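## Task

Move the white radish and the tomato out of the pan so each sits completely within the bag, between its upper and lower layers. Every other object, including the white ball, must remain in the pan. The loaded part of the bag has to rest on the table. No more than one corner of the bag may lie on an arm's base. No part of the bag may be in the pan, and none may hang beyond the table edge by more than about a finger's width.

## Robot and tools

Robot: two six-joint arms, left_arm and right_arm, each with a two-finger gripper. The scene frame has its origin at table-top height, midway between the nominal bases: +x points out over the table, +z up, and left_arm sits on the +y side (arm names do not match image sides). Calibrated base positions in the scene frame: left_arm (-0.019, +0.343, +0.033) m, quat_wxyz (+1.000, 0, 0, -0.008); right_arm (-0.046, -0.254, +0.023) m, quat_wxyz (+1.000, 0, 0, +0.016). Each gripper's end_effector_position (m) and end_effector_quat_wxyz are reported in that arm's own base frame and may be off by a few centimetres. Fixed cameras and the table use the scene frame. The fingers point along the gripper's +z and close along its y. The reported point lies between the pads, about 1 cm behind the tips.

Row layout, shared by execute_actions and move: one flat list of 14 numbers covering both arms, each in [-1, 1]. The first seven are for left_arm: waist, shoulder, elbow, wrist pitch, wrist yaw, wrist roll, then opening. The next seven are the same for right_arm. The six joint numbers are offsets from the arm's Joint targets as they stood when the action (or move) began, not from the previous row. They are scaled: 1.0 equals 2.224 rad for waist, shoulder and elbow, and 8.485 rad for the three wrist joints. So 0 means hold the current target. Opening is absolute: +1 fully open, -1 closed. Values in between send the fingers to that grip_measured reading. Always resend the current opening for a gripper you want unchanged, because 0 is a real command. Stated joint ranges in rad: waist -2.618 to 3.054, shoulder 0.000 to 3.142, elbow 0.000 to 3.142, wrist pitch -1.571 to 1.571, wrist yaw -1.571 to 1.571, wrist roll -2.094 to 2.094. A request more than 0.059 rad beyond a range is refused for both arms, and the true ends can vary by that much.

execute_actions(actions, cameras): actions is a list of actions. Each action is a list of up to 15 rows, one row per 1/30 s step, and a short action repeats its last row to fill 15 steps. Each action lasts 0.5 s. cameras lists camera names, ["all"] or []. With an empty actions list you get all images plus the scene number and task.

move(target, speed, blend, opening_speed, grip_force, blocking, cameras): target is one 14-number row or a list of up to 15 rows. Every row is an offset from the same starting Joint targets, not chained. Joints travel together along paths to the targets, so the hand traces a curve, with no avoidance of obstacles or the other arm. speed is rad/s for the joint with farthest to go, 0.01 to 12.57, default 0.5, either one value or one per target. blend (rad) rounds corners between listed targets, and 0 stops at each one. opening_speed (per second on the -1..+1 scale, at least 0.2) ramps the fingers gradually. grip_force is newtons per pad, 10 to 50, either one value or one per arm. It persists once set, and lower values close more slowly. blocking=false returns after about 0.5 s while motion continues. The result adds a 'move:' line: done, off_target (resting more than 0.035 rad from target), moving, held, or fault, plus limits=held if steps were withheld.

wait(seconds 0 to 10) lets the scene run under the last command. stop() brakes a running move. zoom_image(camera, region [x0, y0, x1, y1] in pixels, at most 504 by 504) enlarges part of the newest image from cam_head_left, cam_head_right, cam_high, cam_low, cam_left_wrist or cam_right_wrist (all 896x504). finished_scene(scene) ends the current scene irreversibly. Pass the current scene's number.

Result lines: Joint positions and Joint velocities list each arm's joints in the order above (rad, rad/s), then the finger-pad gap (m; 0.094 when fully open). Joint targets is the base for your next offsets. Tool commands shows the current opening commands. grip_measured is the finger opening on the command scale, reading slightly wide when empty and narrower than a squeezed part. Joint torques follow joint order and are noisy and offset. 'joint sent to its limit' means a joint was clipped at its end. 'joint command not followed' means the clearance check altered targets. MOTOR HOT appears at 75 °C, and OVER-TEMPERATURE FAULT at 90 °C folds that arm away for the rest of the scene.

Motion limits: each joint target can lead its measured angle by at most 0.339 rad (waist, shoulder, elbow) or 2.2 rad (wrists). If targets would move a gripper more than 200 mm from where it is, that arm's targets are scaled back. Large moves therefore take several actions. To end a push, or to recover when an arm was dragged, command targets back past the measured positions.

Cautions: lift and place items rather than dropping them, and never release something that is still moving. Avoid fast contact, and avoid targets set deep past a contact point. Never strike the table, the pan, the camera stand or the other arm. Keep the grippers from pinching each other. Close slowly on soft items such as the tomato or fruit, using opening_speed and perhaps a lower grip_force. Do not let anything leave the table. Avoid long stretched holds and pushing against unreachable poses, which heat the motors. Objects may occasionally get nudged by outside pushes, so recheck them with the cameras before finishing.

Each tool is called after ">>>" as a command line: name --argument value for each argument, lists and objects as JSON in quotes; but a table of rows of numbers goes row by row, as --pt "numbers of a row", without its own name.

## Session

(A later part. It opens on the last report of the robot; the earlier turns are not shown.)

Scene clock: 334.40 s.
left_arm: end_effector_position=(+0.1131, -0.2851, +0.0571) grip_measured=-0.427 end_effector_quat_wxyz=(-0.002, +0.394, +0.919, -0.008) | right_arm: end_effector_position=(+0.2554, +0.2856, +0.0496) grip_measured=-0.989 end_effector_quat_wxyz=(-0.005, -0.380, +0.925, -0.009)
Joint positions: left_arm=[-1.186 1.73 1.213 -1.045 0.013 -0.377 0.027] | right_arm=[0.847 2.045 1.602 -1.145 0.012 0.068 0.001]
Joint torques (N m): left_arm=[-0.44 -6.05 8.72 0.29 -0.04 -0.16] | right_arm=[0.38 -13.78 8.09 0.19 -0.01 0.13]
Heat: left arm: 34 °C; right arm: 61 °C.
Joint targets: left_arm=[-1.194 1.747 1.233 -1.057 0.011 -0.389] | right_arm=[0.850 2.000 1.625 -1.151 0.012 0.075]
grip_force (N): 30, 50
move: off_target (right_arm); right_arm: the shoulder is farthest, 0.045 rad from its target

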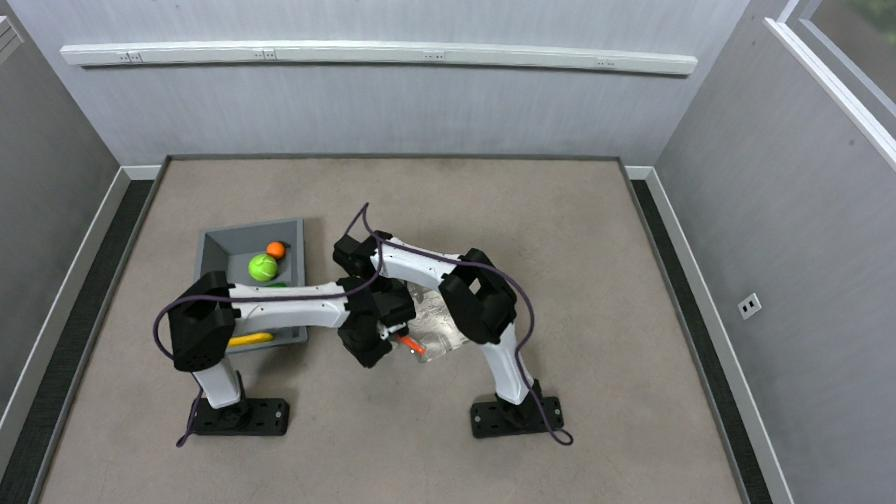

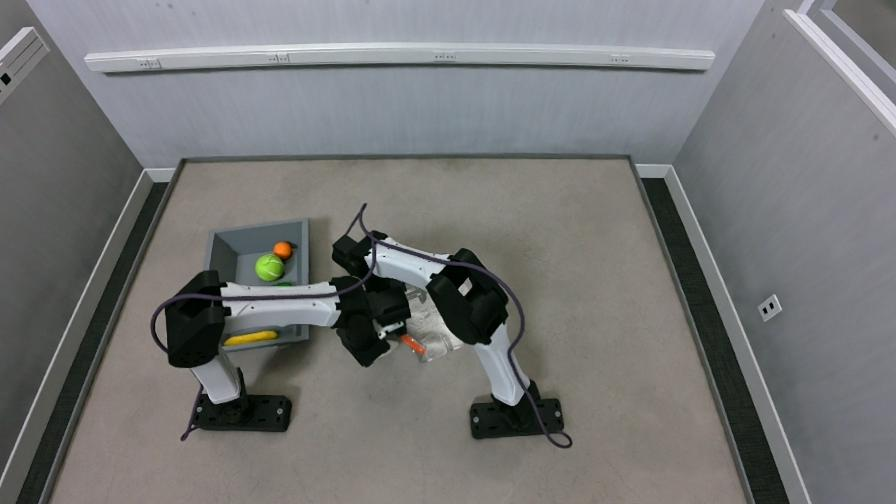

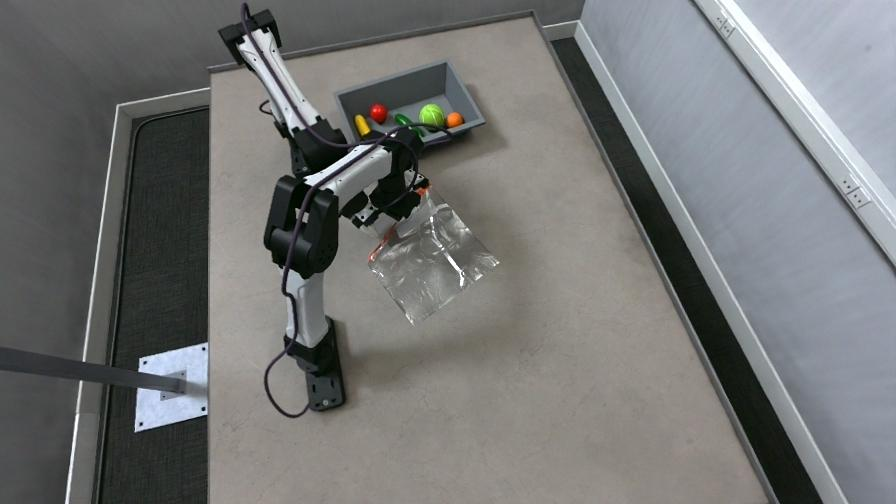

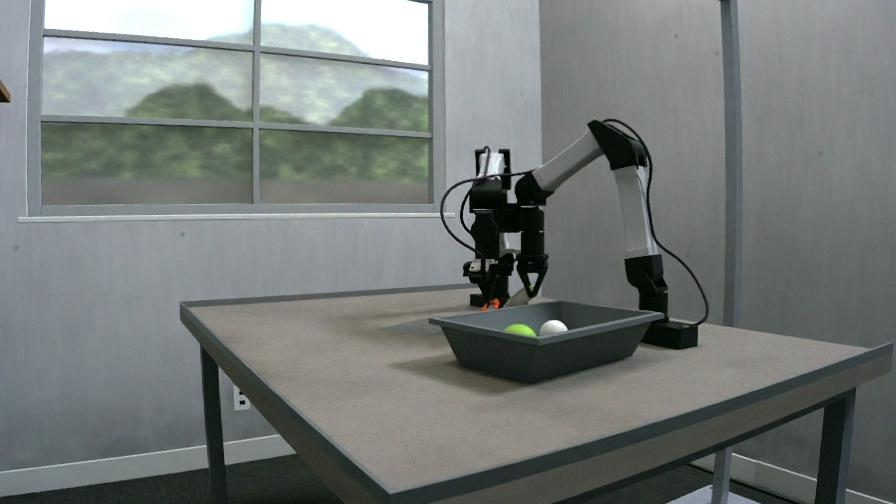

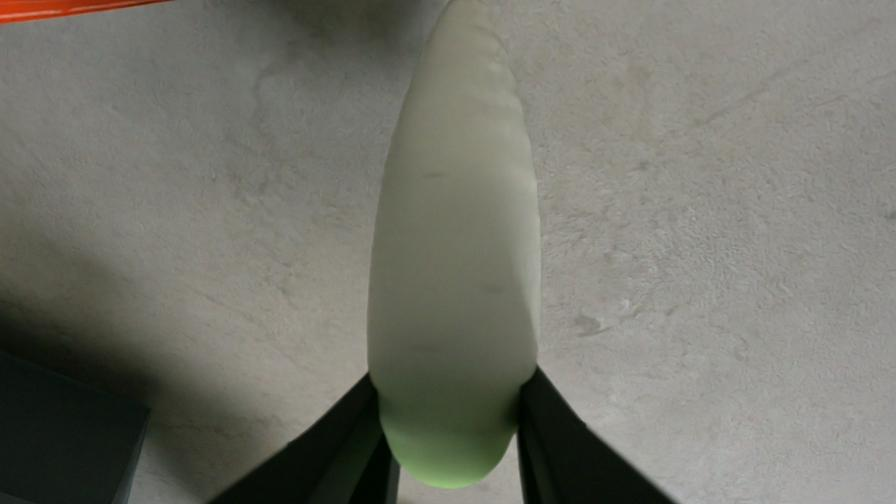

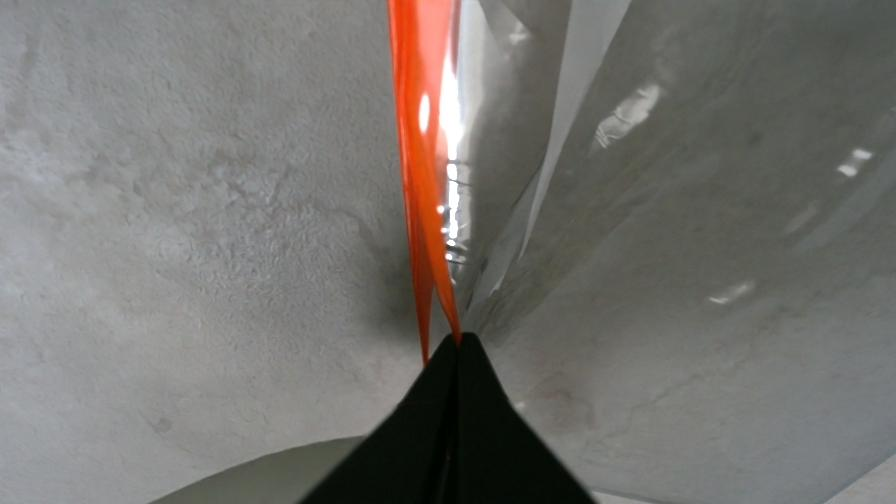

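>>> move --target '[0.0089,0.0307,0.0164,0.0038,0,0.0022,-0.5,0,0,0,0,0,0,-1]' --speed 0.15 --cameras '["cam_high","cam_left_wrist","cam_low","cam_right_wrist"]'

>>> zoom_image --camera "cam_high" --region '[355, 200, 425, 270]'

>>> zoom_image --camera "cam_low" --region '[470, 270, 550, 320]'

Scene clock: 336.03 s.
left_arm: end_effector_position=(+0.1149, -0.2895, +0.0498) grip_measured=-0.427 end_effector_quat_wxyz=(-0.009, +0.393, +0.919, +0.000) | right_arm: end_effector_position=(+0.2554, +0.2856, +0.0496) grip_measured=-0.989 end_effector_quat_wxyz=(-0.005, -0.380, +0.925, -0.009)
Joint positions: left_arm=[-1.186 1.775 1.236 -1.044 0.013 -0.377 0.027] | right_arm=[0.847 2.045 1.602 -1.145 0.012 0.068 0.001]
Joint torques (N m): left_arm=[0.23 -7.83 6.64 0.37 0 -0.04] | right_arm=[0.38 -13.76 8.09 0.19 -0.01 0.13]
Heat: left arm: 34 °C; right arm: 61 °C.
Joint targets: left_arm=[-1.186 1.774 1.235 -1.045 0.013 -0.377] | right_arm=[0.850 2.000 1.625 -1.151 0.012 0.075]
grip_force (N): 30, 50
move: held (left_arm; a check stopped the path), off_target (right_arm); limits=held; left_arm: the shoulder is farthest, 0.040 rad from its target; right_arm: the shoulder is farthest, 0.045 rad from its target
joint command not followed: on one or more control steps a check withheld the commanded joint targets of the left arm, and it was not sent them on those steps.
cause: the commanded joint targets, or the way to them, would bring a part of the robot too close to another arm (this arm's wrist (the part past the wrist pitch) and the right arm's wrist (the part past the wrist pitch), at the place that arm is still heading or pushing toward).
Images, in order (width x height): cam_high 896x504, cam_low 896x504, cam_left_wrist 896x504, cam_right_wrist 896x504.

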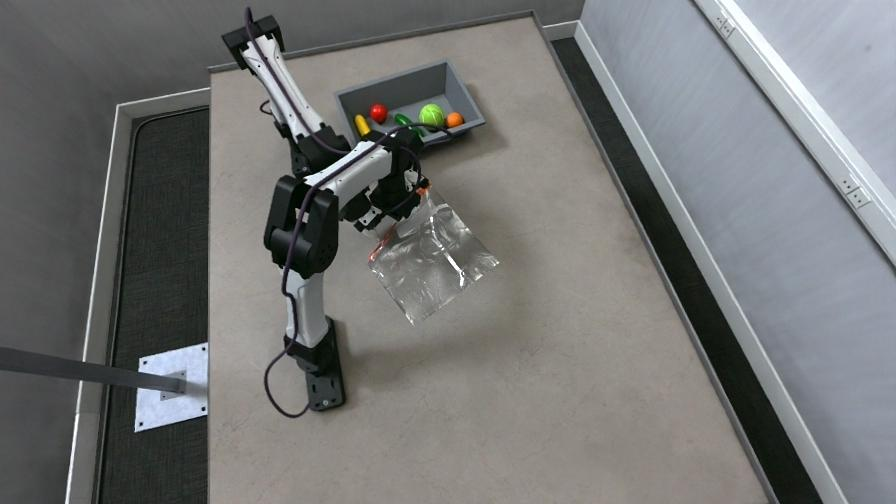

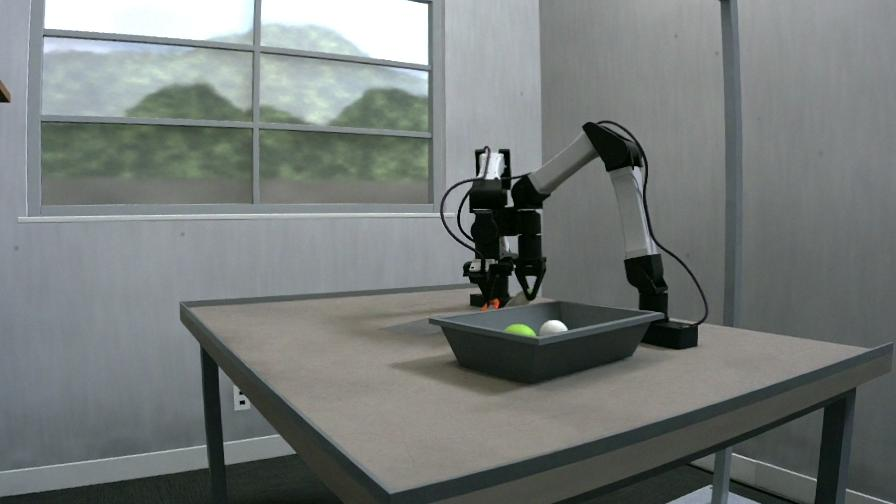

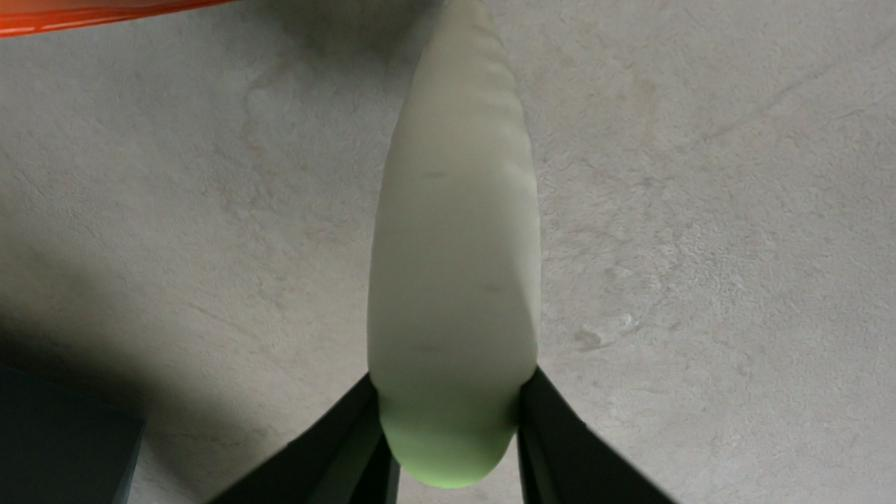

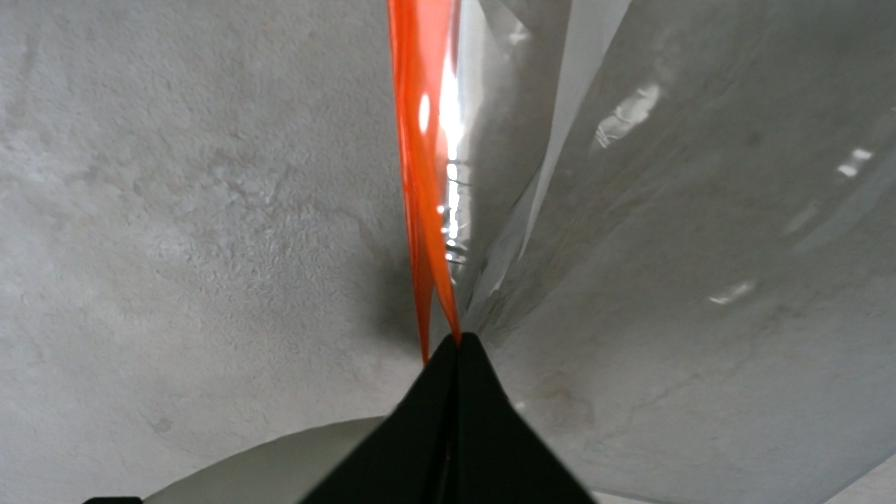

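Scaled by 7.200 from the camera's 896x504 image, which has a finer 1280x720 frame.

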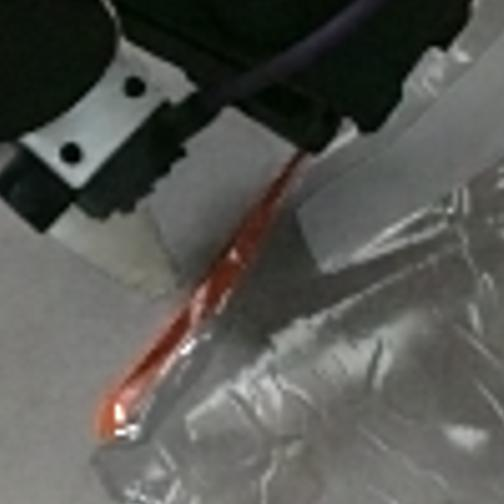

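Scaled by 6.300 from the camera's 896x504 image, which has a finer 1280x720 frame.

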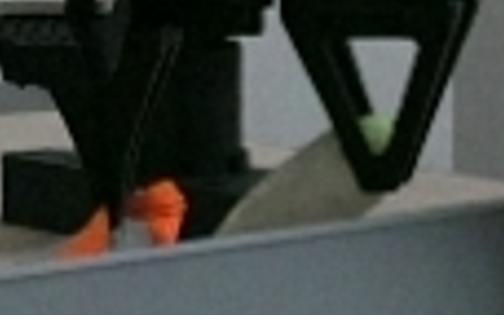

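>>> move --pt "-0.0295 0.0053 0.0054 0.0015 0 -0.0084 -0.5 0 0 0 0 0 0 -1" --pt "-0.0156 0.0507 0.0315 0.0066 0 -0.0047 -0.5 0 0 0 0 0 0 -1" --speed 0.15 --cameras '["cam_high","cam_left_wrist","cam_low","cam_right_wrist"]'

>>> zoom_image --camera "cam_high" --region '[355, 200, 425, 270]'

>>> zoom_image --camera "cam_low" --region '[470, 270, 550, 320]'

Scene clock: 339.60 s.
left_arm: end_effector_position=(+0.1096, -0.3127, +0.0325) grip_measured=-0.427 end_effector_quat_wxyz=(-0.010, +0.388, +0.922, +0.001) | right_arm: end_effector_position=(+0.2554, +0.2856, +0.0496) grip_measured=-0.989 end_effector_quat_wxyz=(-0.005, -0.380, +0.925, -0.009)
Joint positions: left_arm=[-1.227 1.869 1.284 -1 0.013 -0.43 0.027] | right_arm=[0.847 2.045 1.602 -1.145 0.012 0.068 0.001]
Joint torques (N m): left_arm=[0.7 -7.15 8.68 0.49 -0.01 0.05] | right_arm=[0.29 -13.78 8.09 0.19 -0.02 0.12]
Heat: left arm: 34 °C; right arm: 61 °C.
Joint targets: left_arm=[-1.221 1.886 1.305 -0.990 0.013 -0.417] | right_arm=[0.850 2.000 1.625 -1.151 0.012 0.075]
grip_force (N): 30, 50
move: off_target (right_arm); right_arm: the shoulder is farthest, 0.045 rad from its target
Images, in order (width x height): cam_high 896x504, cam_low 896x504, cam_left_wrist 896x504, cam_right_wrist 896x504.

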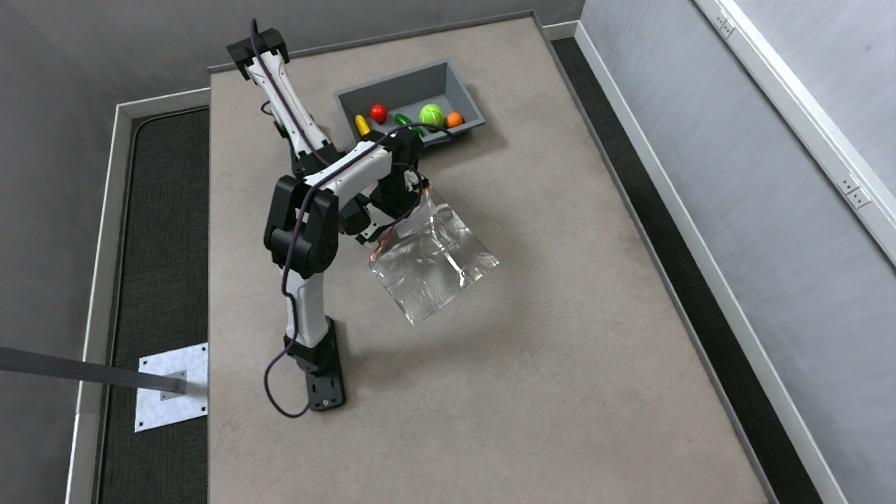

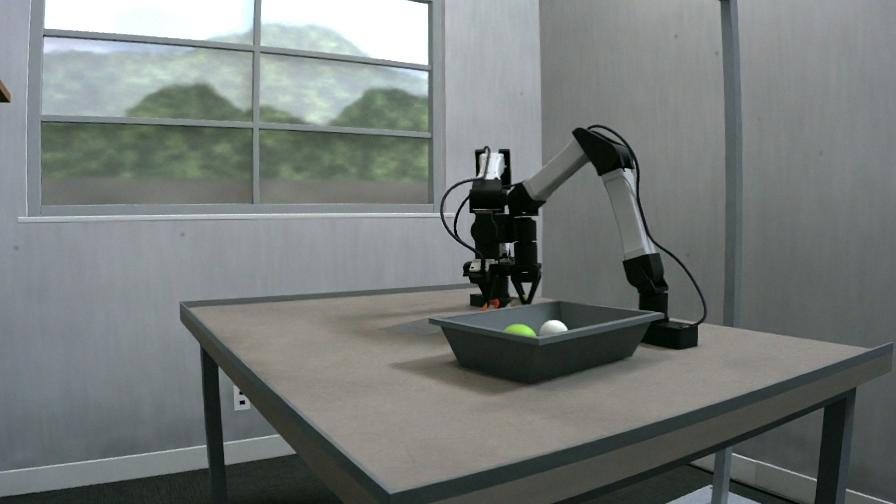

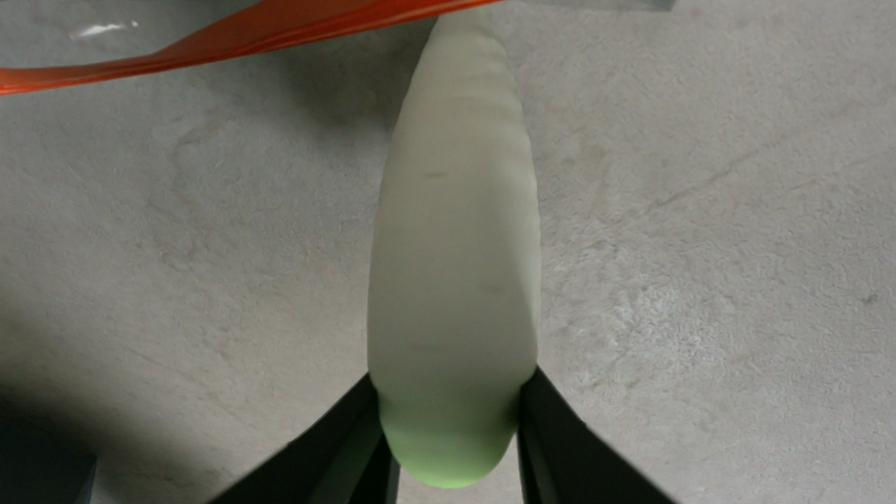

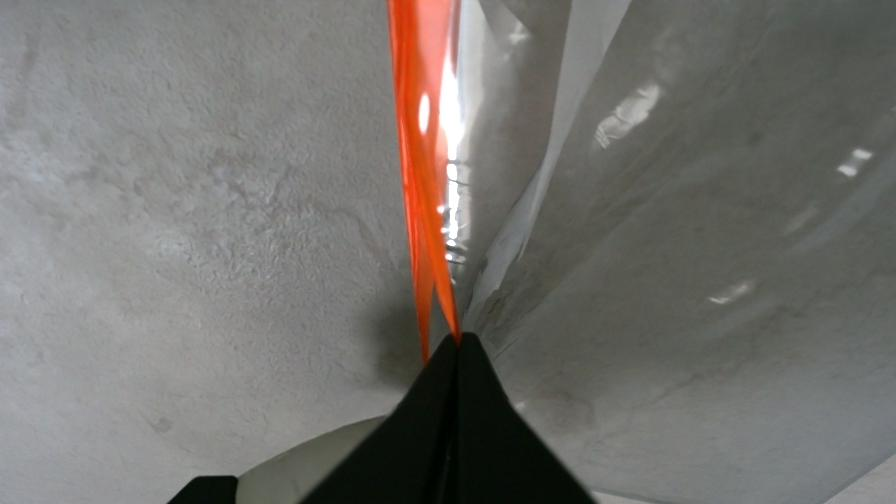

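Scaled by 7.200 from the camera's 896x504 image, which has a finer 1280x720 frame.

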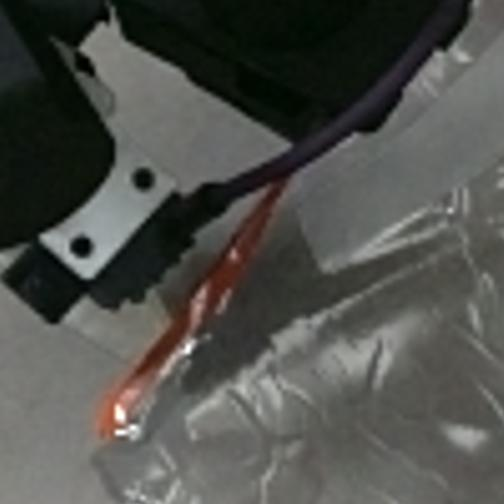

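Scaled by 6.300 from the camera's 896x504 image, which has a finer 1280x720 frame.

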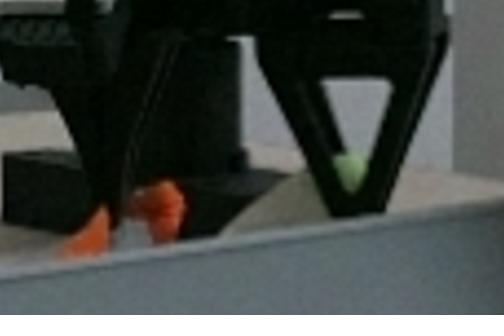

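>>> zoom_image --camera "cam_left_wrist" --region '[330, 0, 610, 157]'

Scaled by 1.800 from the camera's 896x504 image, which has a finer 1280x720 frame.

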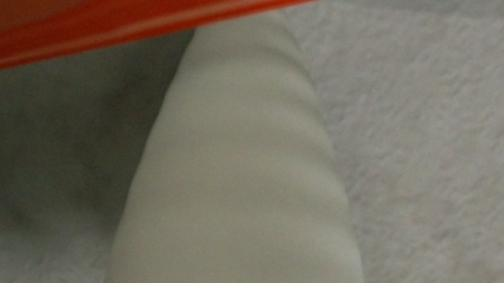

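>>> move --pt "-0.0176 -0.0423 -0.0536 0.0029 0 -0.0046 -0.5 0 0 0 0 0 0 -1" --pt "-0.0115 -0.0472 -0.0056 -0.0092 0 -0.0031 -0.5 0 0 0 0 0 0 -1" --speed 0.2 --blend 0.01 --cameras '["cam_high","cam_left_wrist","cam_low"]'

>>> zoom_image --camera "cam_high" --region '[355, 200, 425, 270]'

>>> zoom_image --camera "cam_low" --region '[470, 270, 550, 320]'

Scene clock: 342.80 s.
left_arm: end_effector_position=(+0.0981, -0.3037, +0.0499) grip_measured=-0.428 end_effector_quat_wxyz=(-0.010, +0.395, +0.919, +0.002) | right_arm: end_effector_position=(+0.2554, +0.2856, +0.0496) grip_measured=-0.989 end_effector_quat_wxyz=(-0.005, -0.380, +0.925, -0.009)
Joint positions: left_arm=[-1.251 1.806 1.275 -1.056 0.013 -0.44 0.027] | right_arm=[0.847 2.045 1.602 -1.145 0.012 0.068 0.001]
Joint torques (N m): left_arm=[0.62 -9.88 8.46 0.23 -0.01 -0.09] | right_arm=[0.36 -13.75 8.09 0.19 -0.02 0.13]
Heat: left arm: 35 °C; right arm: 62 °C.
Joint targets: left_arm=[-1.246 1.781 1.293 -1.068 0.013 -0.443] | right_arm=[0.850 2.000 1.625 -1.151 0.012 0.075]
grip_force (N): 30, 50
move: off_target (right_arm); right_arm: the shoulder is farthest, 0.045 rad from its target
Images, in order (width x height): cam_high 896x504, cam_low 896x504, cam_left_wrist 896x504.

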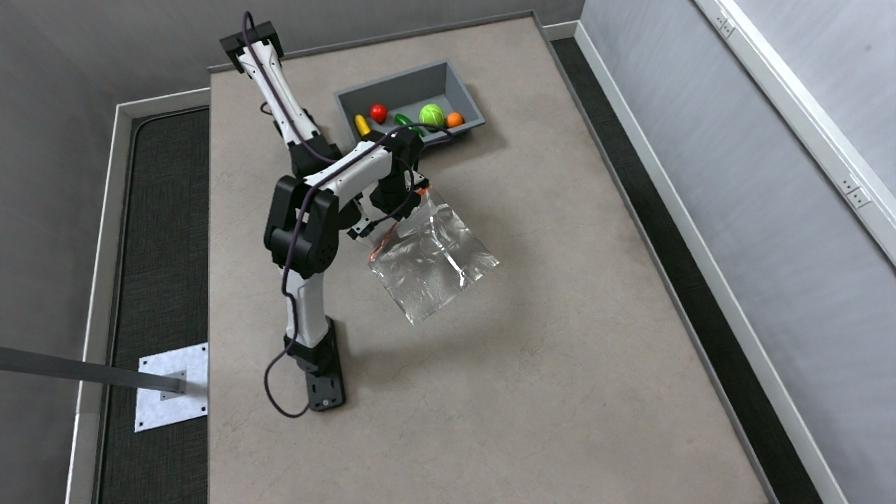

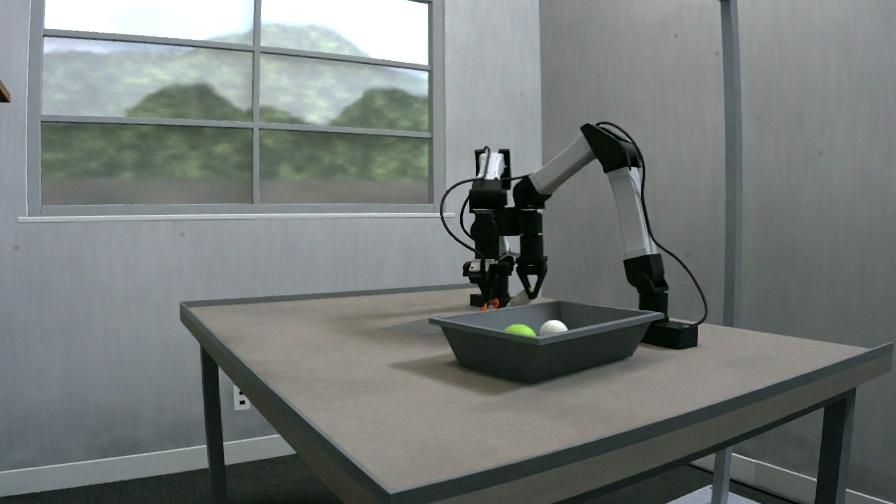

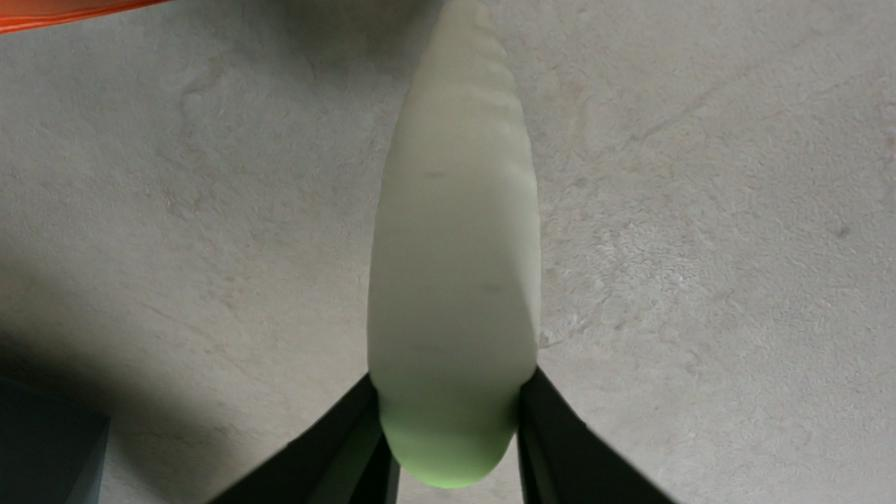

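Scaled by 7.200 from the camera's 896x504 image, which has a finer 1280x720 frame.

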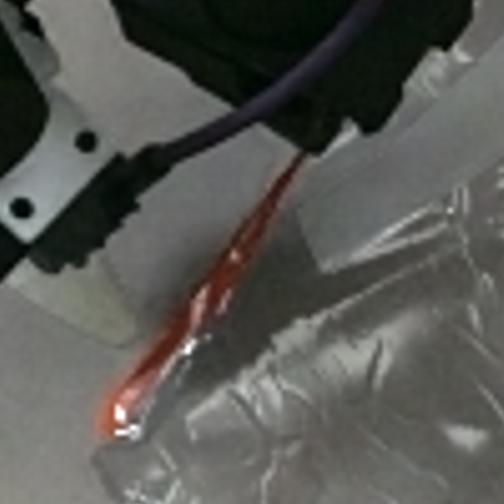

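Scaled by 6.300 from the camera's 896x504 image, which has a finer 1280x720 frame.

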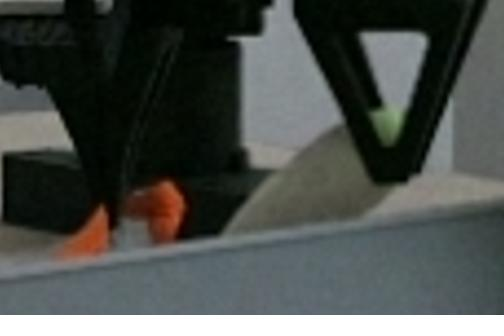

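>>> move --pt "0 -0.3511 -0.4273 0.0902 0 0.0522 -0.5 0 0 0 0 0 0 -1" --pt "-0.2176 -0.3511 -0.4273 0.0902 0 0.0522 -0.5 0 0 0 0 0 0 -1" --pt "-0.2176 -0.2712 -0.485 0.1263 0 0.0522 -0.5 0 0 0 0 0 0 -1" --speed '[0.5,0.6,0.15]' --blend 0.01 --cameras '["cam_left_wrist","cam_low"]'

Scene clock: 349.87 s.
left_arm: end_effector_position=(-0.0407, -0.2501, -0.0086) grip_measured=-0.428 end_effector_quat_wxyz=(+0.193, +0.720, +0.623, -0.237) | right_arm: end_effector_position=(+0.2554, +0.2856, +0.0496) grip_measured=-0.989 end_effector_quat_wxyz=(-0.005, -0.380, +0.925, -0.009)
Joint positions: left_arm=[-1.724 1.17 0.225 -0.005 0.012 -0.012 0.027] | right_arm=[0.847 2.045 1.602 -1.145 0.012 0.068 0.001]
Joint torques (N m): left_arm=[-0.29 -1.63 5.55 1.83 0.02 0.06] | right_arm=[0.36 -13.76 8.08 0.2 -0.02 0.13]
Heat: left arm: 35 °C; right arm: 63 °C.
Joint targets: left_arm=[-1.730 1.178 0.214 0.004 0.013 -0.001] | right_arm=[0.850 2.000 1.625 -1.151 0.012 0.075]
grip_force (N): 30, 50
move: off_target (right_arm); right_arm: the shoulder is farthest, 0.045 rad from its target
Images, in order (width x height): cam_low 896x504, cam_left_wrist 896x504.

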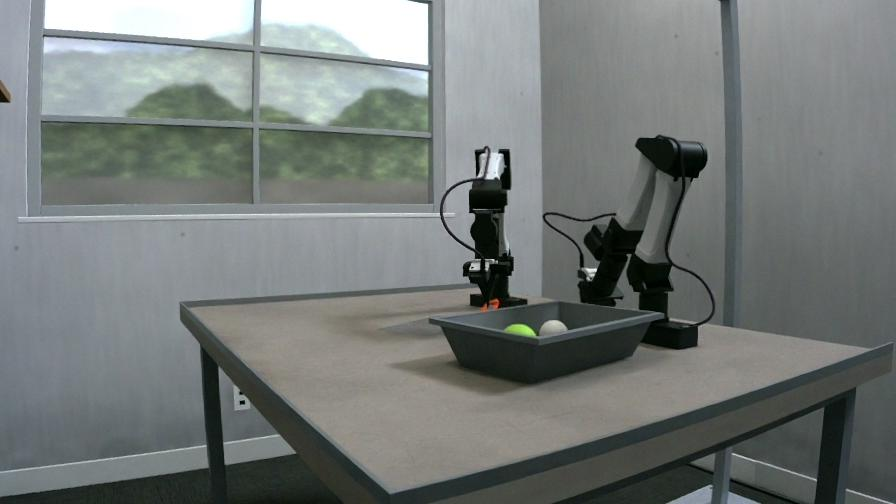

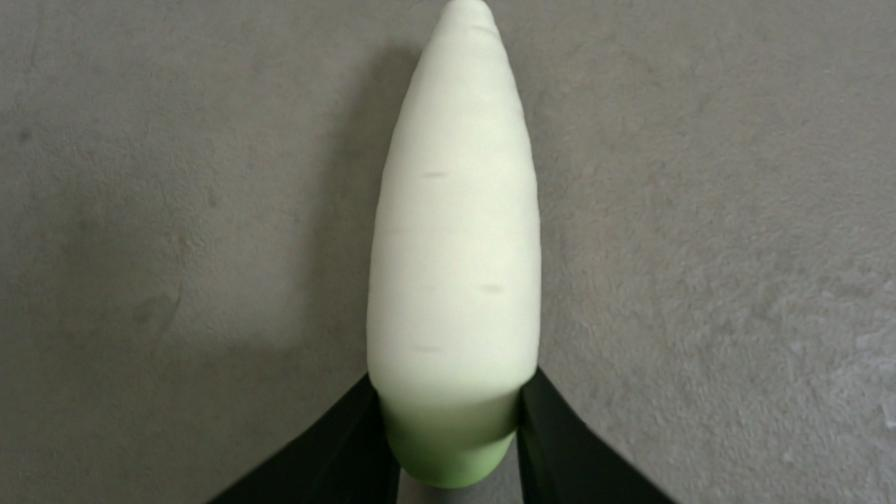

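>>> move --pt "0 0.0065 -0.005 0.0028 0 0 -0.5 0 0 0 0 0 0 -1" --pt "0 0.0065 -0.005 0.0028 0 0 0.2 0 0 0 0 0 0 -1" --pt "0 -0.0799 0.0577 -0.0361 0 0 0.2 0 0 0 0 0 0 -1" --speed '[0.1,0.3,0.3]' --opening_speed 0.6 --cameras '["cam_left_wrist","cam_head_left","cam_high"]'

>>> zoom_image --camera "cam_head_left" --region '[300, 220, 500, 400]'

>>> zoom_image --camera "cam_high" --region '[355, 200, 425, 270]'

Scene clock: 354.27 s.
left_arm: end_effector_position=(-0.0396, -0.2432, +0.0230) grip_measured=+0.198 end_effector_quat_wxyz=(+0.186, +0.723, +0.625, -0.228) | right_arm: end_effector_position=(+0.2554, +0.2856, +0.0496) grip_measured=-0.989 end_effector_quat_wxyz=(-0.005, -0.380, +0.925, -0.009)
Joint positions: left_arm=[-1.724 1.009 0.322 -0.287 0.012 -0.012 0.056] | right_arm=[0.847 2.045 1.602 -1.145 0.012 0.068 0.001]
Joint torques (N m): left_arm=[-0.27 -2.4 9.46 1.54 0.03 0.06] | right_arm=[0.38 -13.76 8.1 0.19 -0.02 0.13]
Heat: left arm: 35 °C; right arm: 63 °C.
Joint targets: left_arm=[-1.730 1.000 0.342 -0.302 0.013 0.000] | right_arm=[0.850 2.000 1.625 -1.151 0.012 0.075]
grip_force (N): 30, 50
move: off_target (right_arm); right_arm: the shoulder is farthest, 0.045 rad from its target
Images, in order (width x height): cam_head_left 896x504, cam_high 896x504, cam_left_wrist 896x504.

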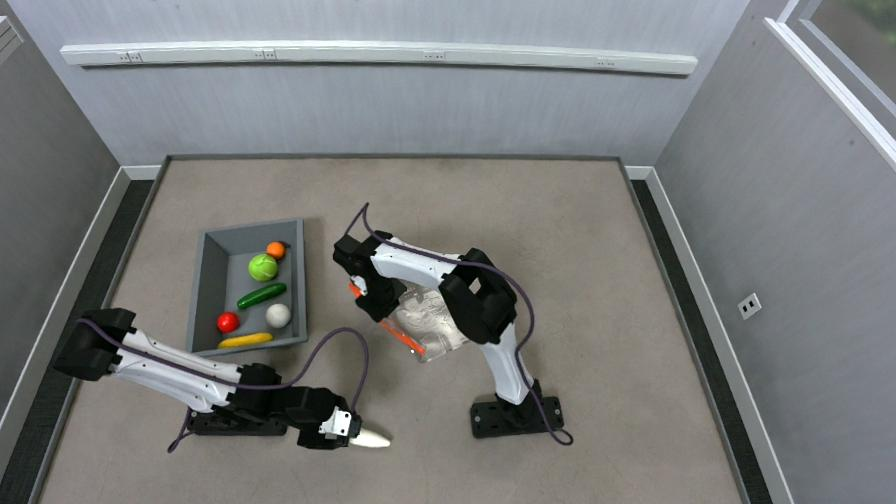

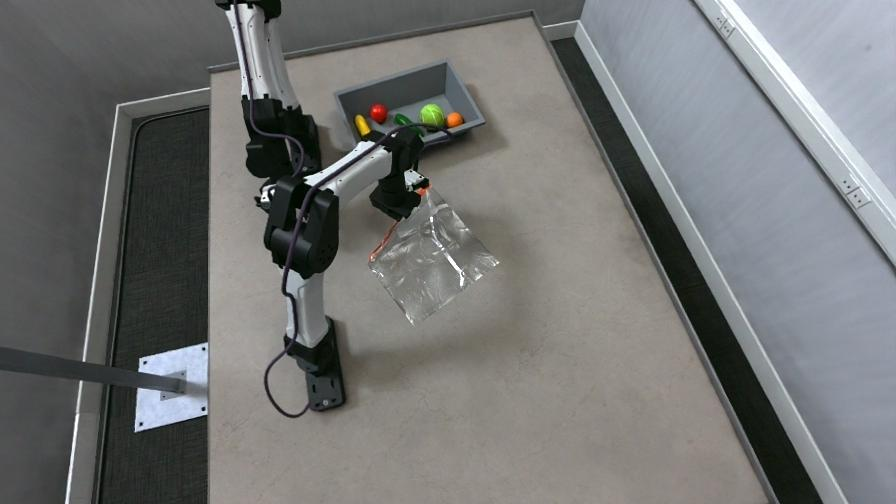

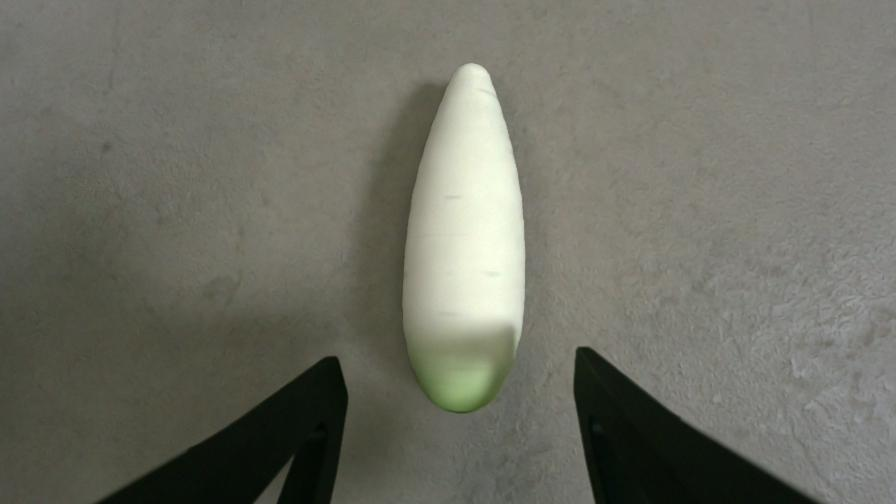

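Scaled by 2.520 from the camera's 896x504 image, which has a finer 1280x720 frame.

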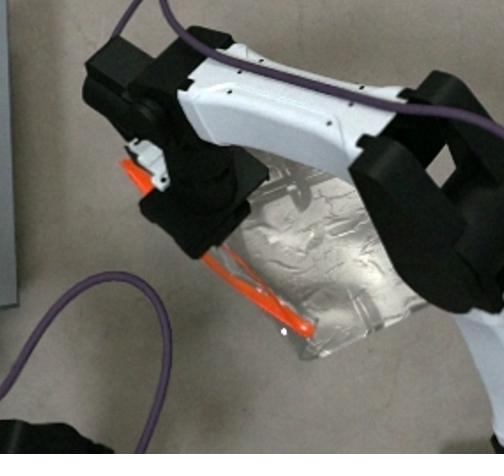

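Scaled by 7.200 from the camera's 896x504 image, which has a finer 1280x720 frame.

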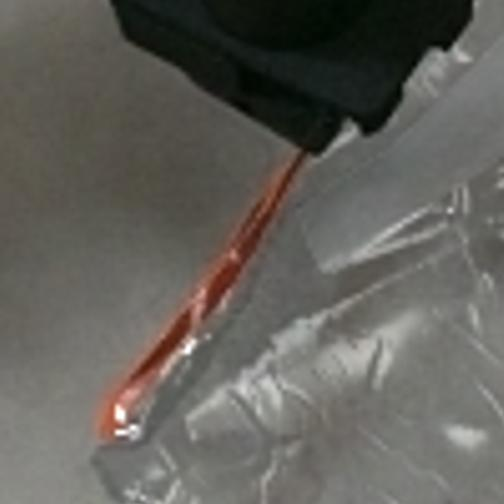

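>>> move --pt "0 -0.02 0.02 0 0 0 0.2 0 0 0 0 0 0 -1" --pt "0.2663 0.1403 0.0646 0.0404 0 0 -1 0 0 0 0 0 0 -1" --speed 0.5 --blend 0.02 --cameras '["cam_left_wrist","cam_head_left","cam_high"]'

>>> zoom_image --camera "cam_high" --region '[355, 200, 425, 270]'

Scene clock: 361.43 s.
left_arm: end_effector_position=(+0.1356, -0.3017, +0.0478) grip_measured=-0.980 end_effector_quat_wxyz=(+0.311, +0.499, +0.782, -0.209) | right_arm: end_effector_position=(+0.2554, +0.2856, +0.0496) grip_measured=-0.989 end_effector_quat_wxyz=(-0.005, -0.380, +0.925, -0.009)
Joint positions: left_arm=[-1.143 1.302 0.464 0.035 0.011 -0.012 0.001] | right_arm=[0.847 2.045 1.602 -1.145 0.012 0.068 0.001]
Joint torques (N m): left_arm=[0.59 -3.12 9.39 2.03 0.03 0.05] | right_arm=[0.36 -13.76 8.09 0.19 -0.01 0.13]
Heat: left arm: 35 °C; right arm: 64 °C.
Joint targets: left_arm=[-1.138 1.312 0.486 0.041 0.013 0.000] | right_arm=[0.850 2.000 1.625 -1.151 0.012 0.075]
grip_force (N): 30, 50
move: off_target (right_arm); right_arm: the shoulder is farthest, 0.045 rad from its target
Images, in order (width x height): cam_head_left 896x504, cam_high 896x504, cam_left_wrist 896x504.

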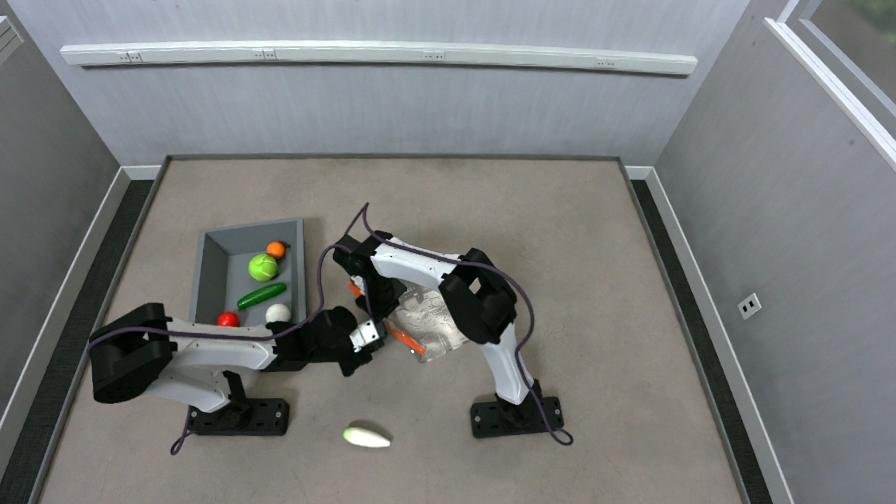

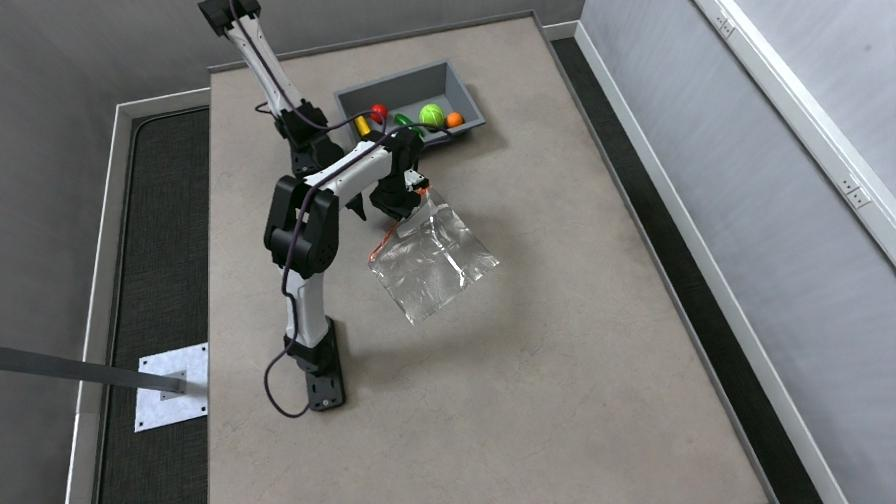

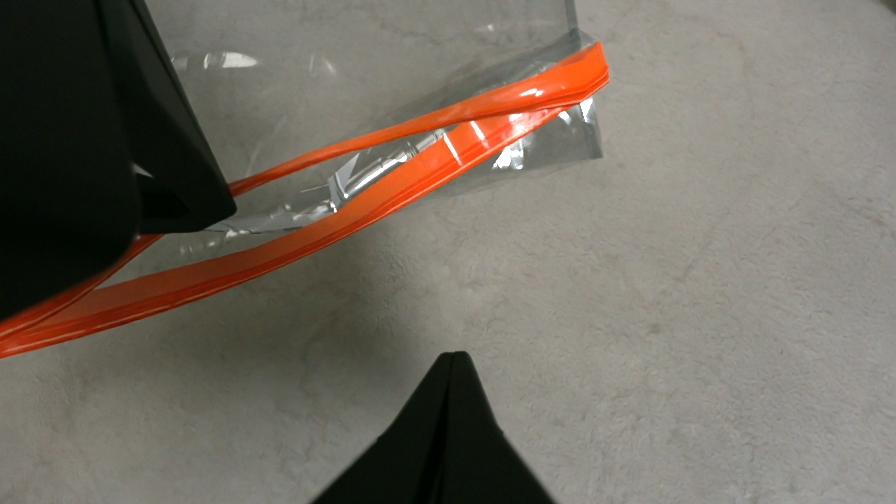

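Scaled by 7.200 from the camera's 896x504 image, which has a finer 1280x720 frame.

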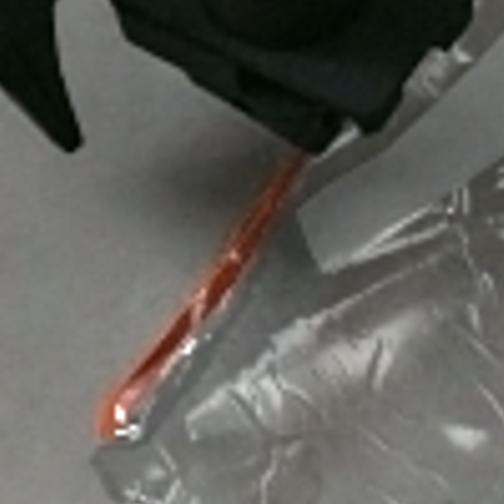

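>>> move --target '[0.0247,0.0603,0.0454,0.0038,0,0,-1,0,0,0,0,0,0,-1]' --speed 0.2 --cameras '["cam_left_wrist","cam_high"]'

>>> zoom_image --camera "cam_high" --region '[355, 200, 425, 270]'

Scene clock: 363.50 s.
left_arm: end_effector_position=(+0.1653, -0.3205, +0.0488) grip_measured=-0.980 end_effector_quat_wxyz=(+0.317, +0.477, +0.795, -0.201) | right_arm: end_effector_position=(+0.2554, +0.2856, +0.0496) grip_measured=-0.989 end_effector_quat_wxyz=(-0.005, -0.380, +0.925, -0.009)
Joint positions: left_arm=[-1.089 1.434 0.566 0.066 0.011 -0.012 0.001] | right_arm=[0.847 2.045 1.602 -1.145 0.012 0.068 0.001]
Joint torques (N m): left_arm=[0.73 -4 9.17 2.03 0.03 0.06] | right_arm=[0.31 -13.75 8.09 0.2 -0.01 0.13]
Heat: left arm: 36 °C; right arm: 64 °C.
Joint targets: left_arm=[-1.083 1.447 0.587 0.073 0.013 0.000] | right_arm=[0.850 2.000 1.625 -1.151 0.012 0.075]
grip_force (N): 30, 50
move: off_target (right_arm); right_arm: the shoulder is farthest, 0.045 rad from its target
Images, in order (width x height): cam_high 896x504, cam_left_wrist 896x504.

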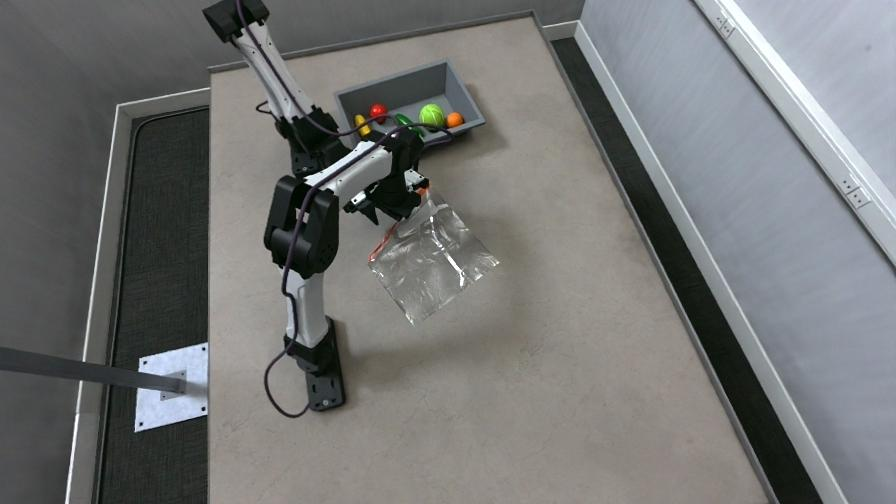

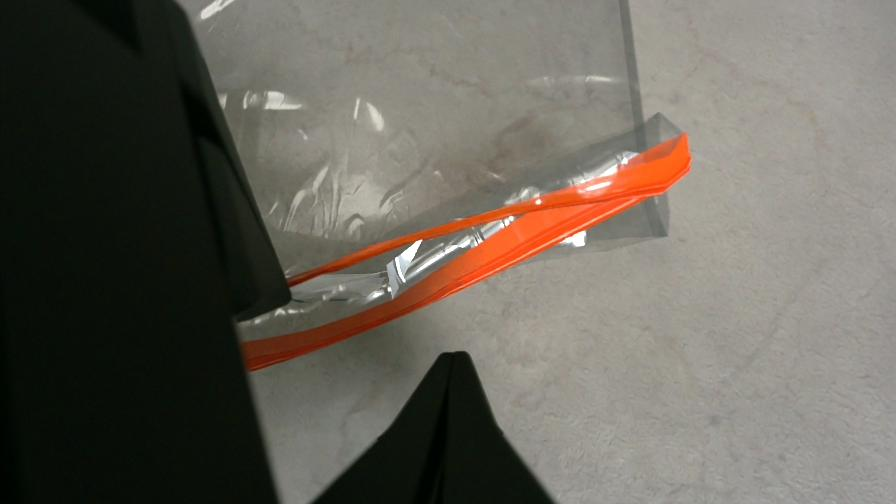

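Scaled by 7.200 from the camera's 896x504 image, which has a finer 1280x720 frame.

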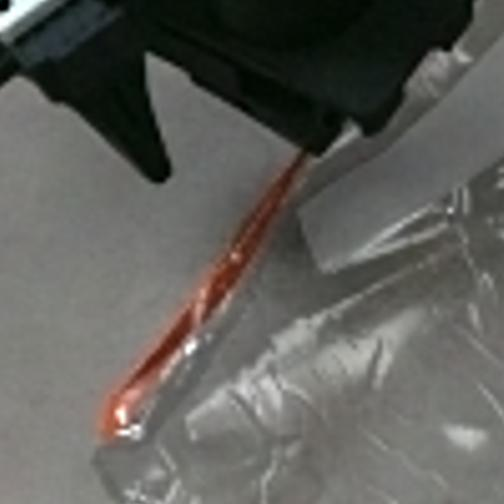

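>>> zoom_image --camera "cam_left_wrist" --region '[230, 120, 510, 400]'

Scaled by 1.800 from the camera's 896x504 image, which has a finer 1280x720 frame.

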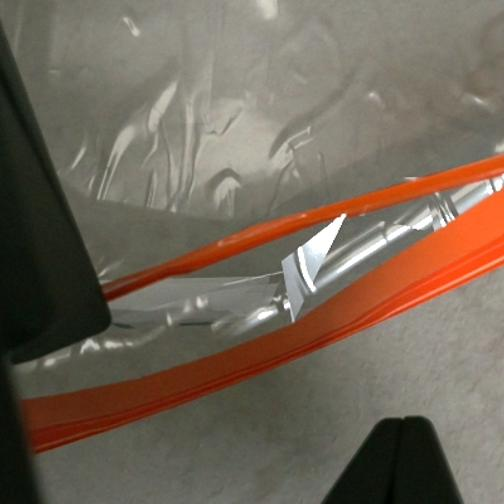

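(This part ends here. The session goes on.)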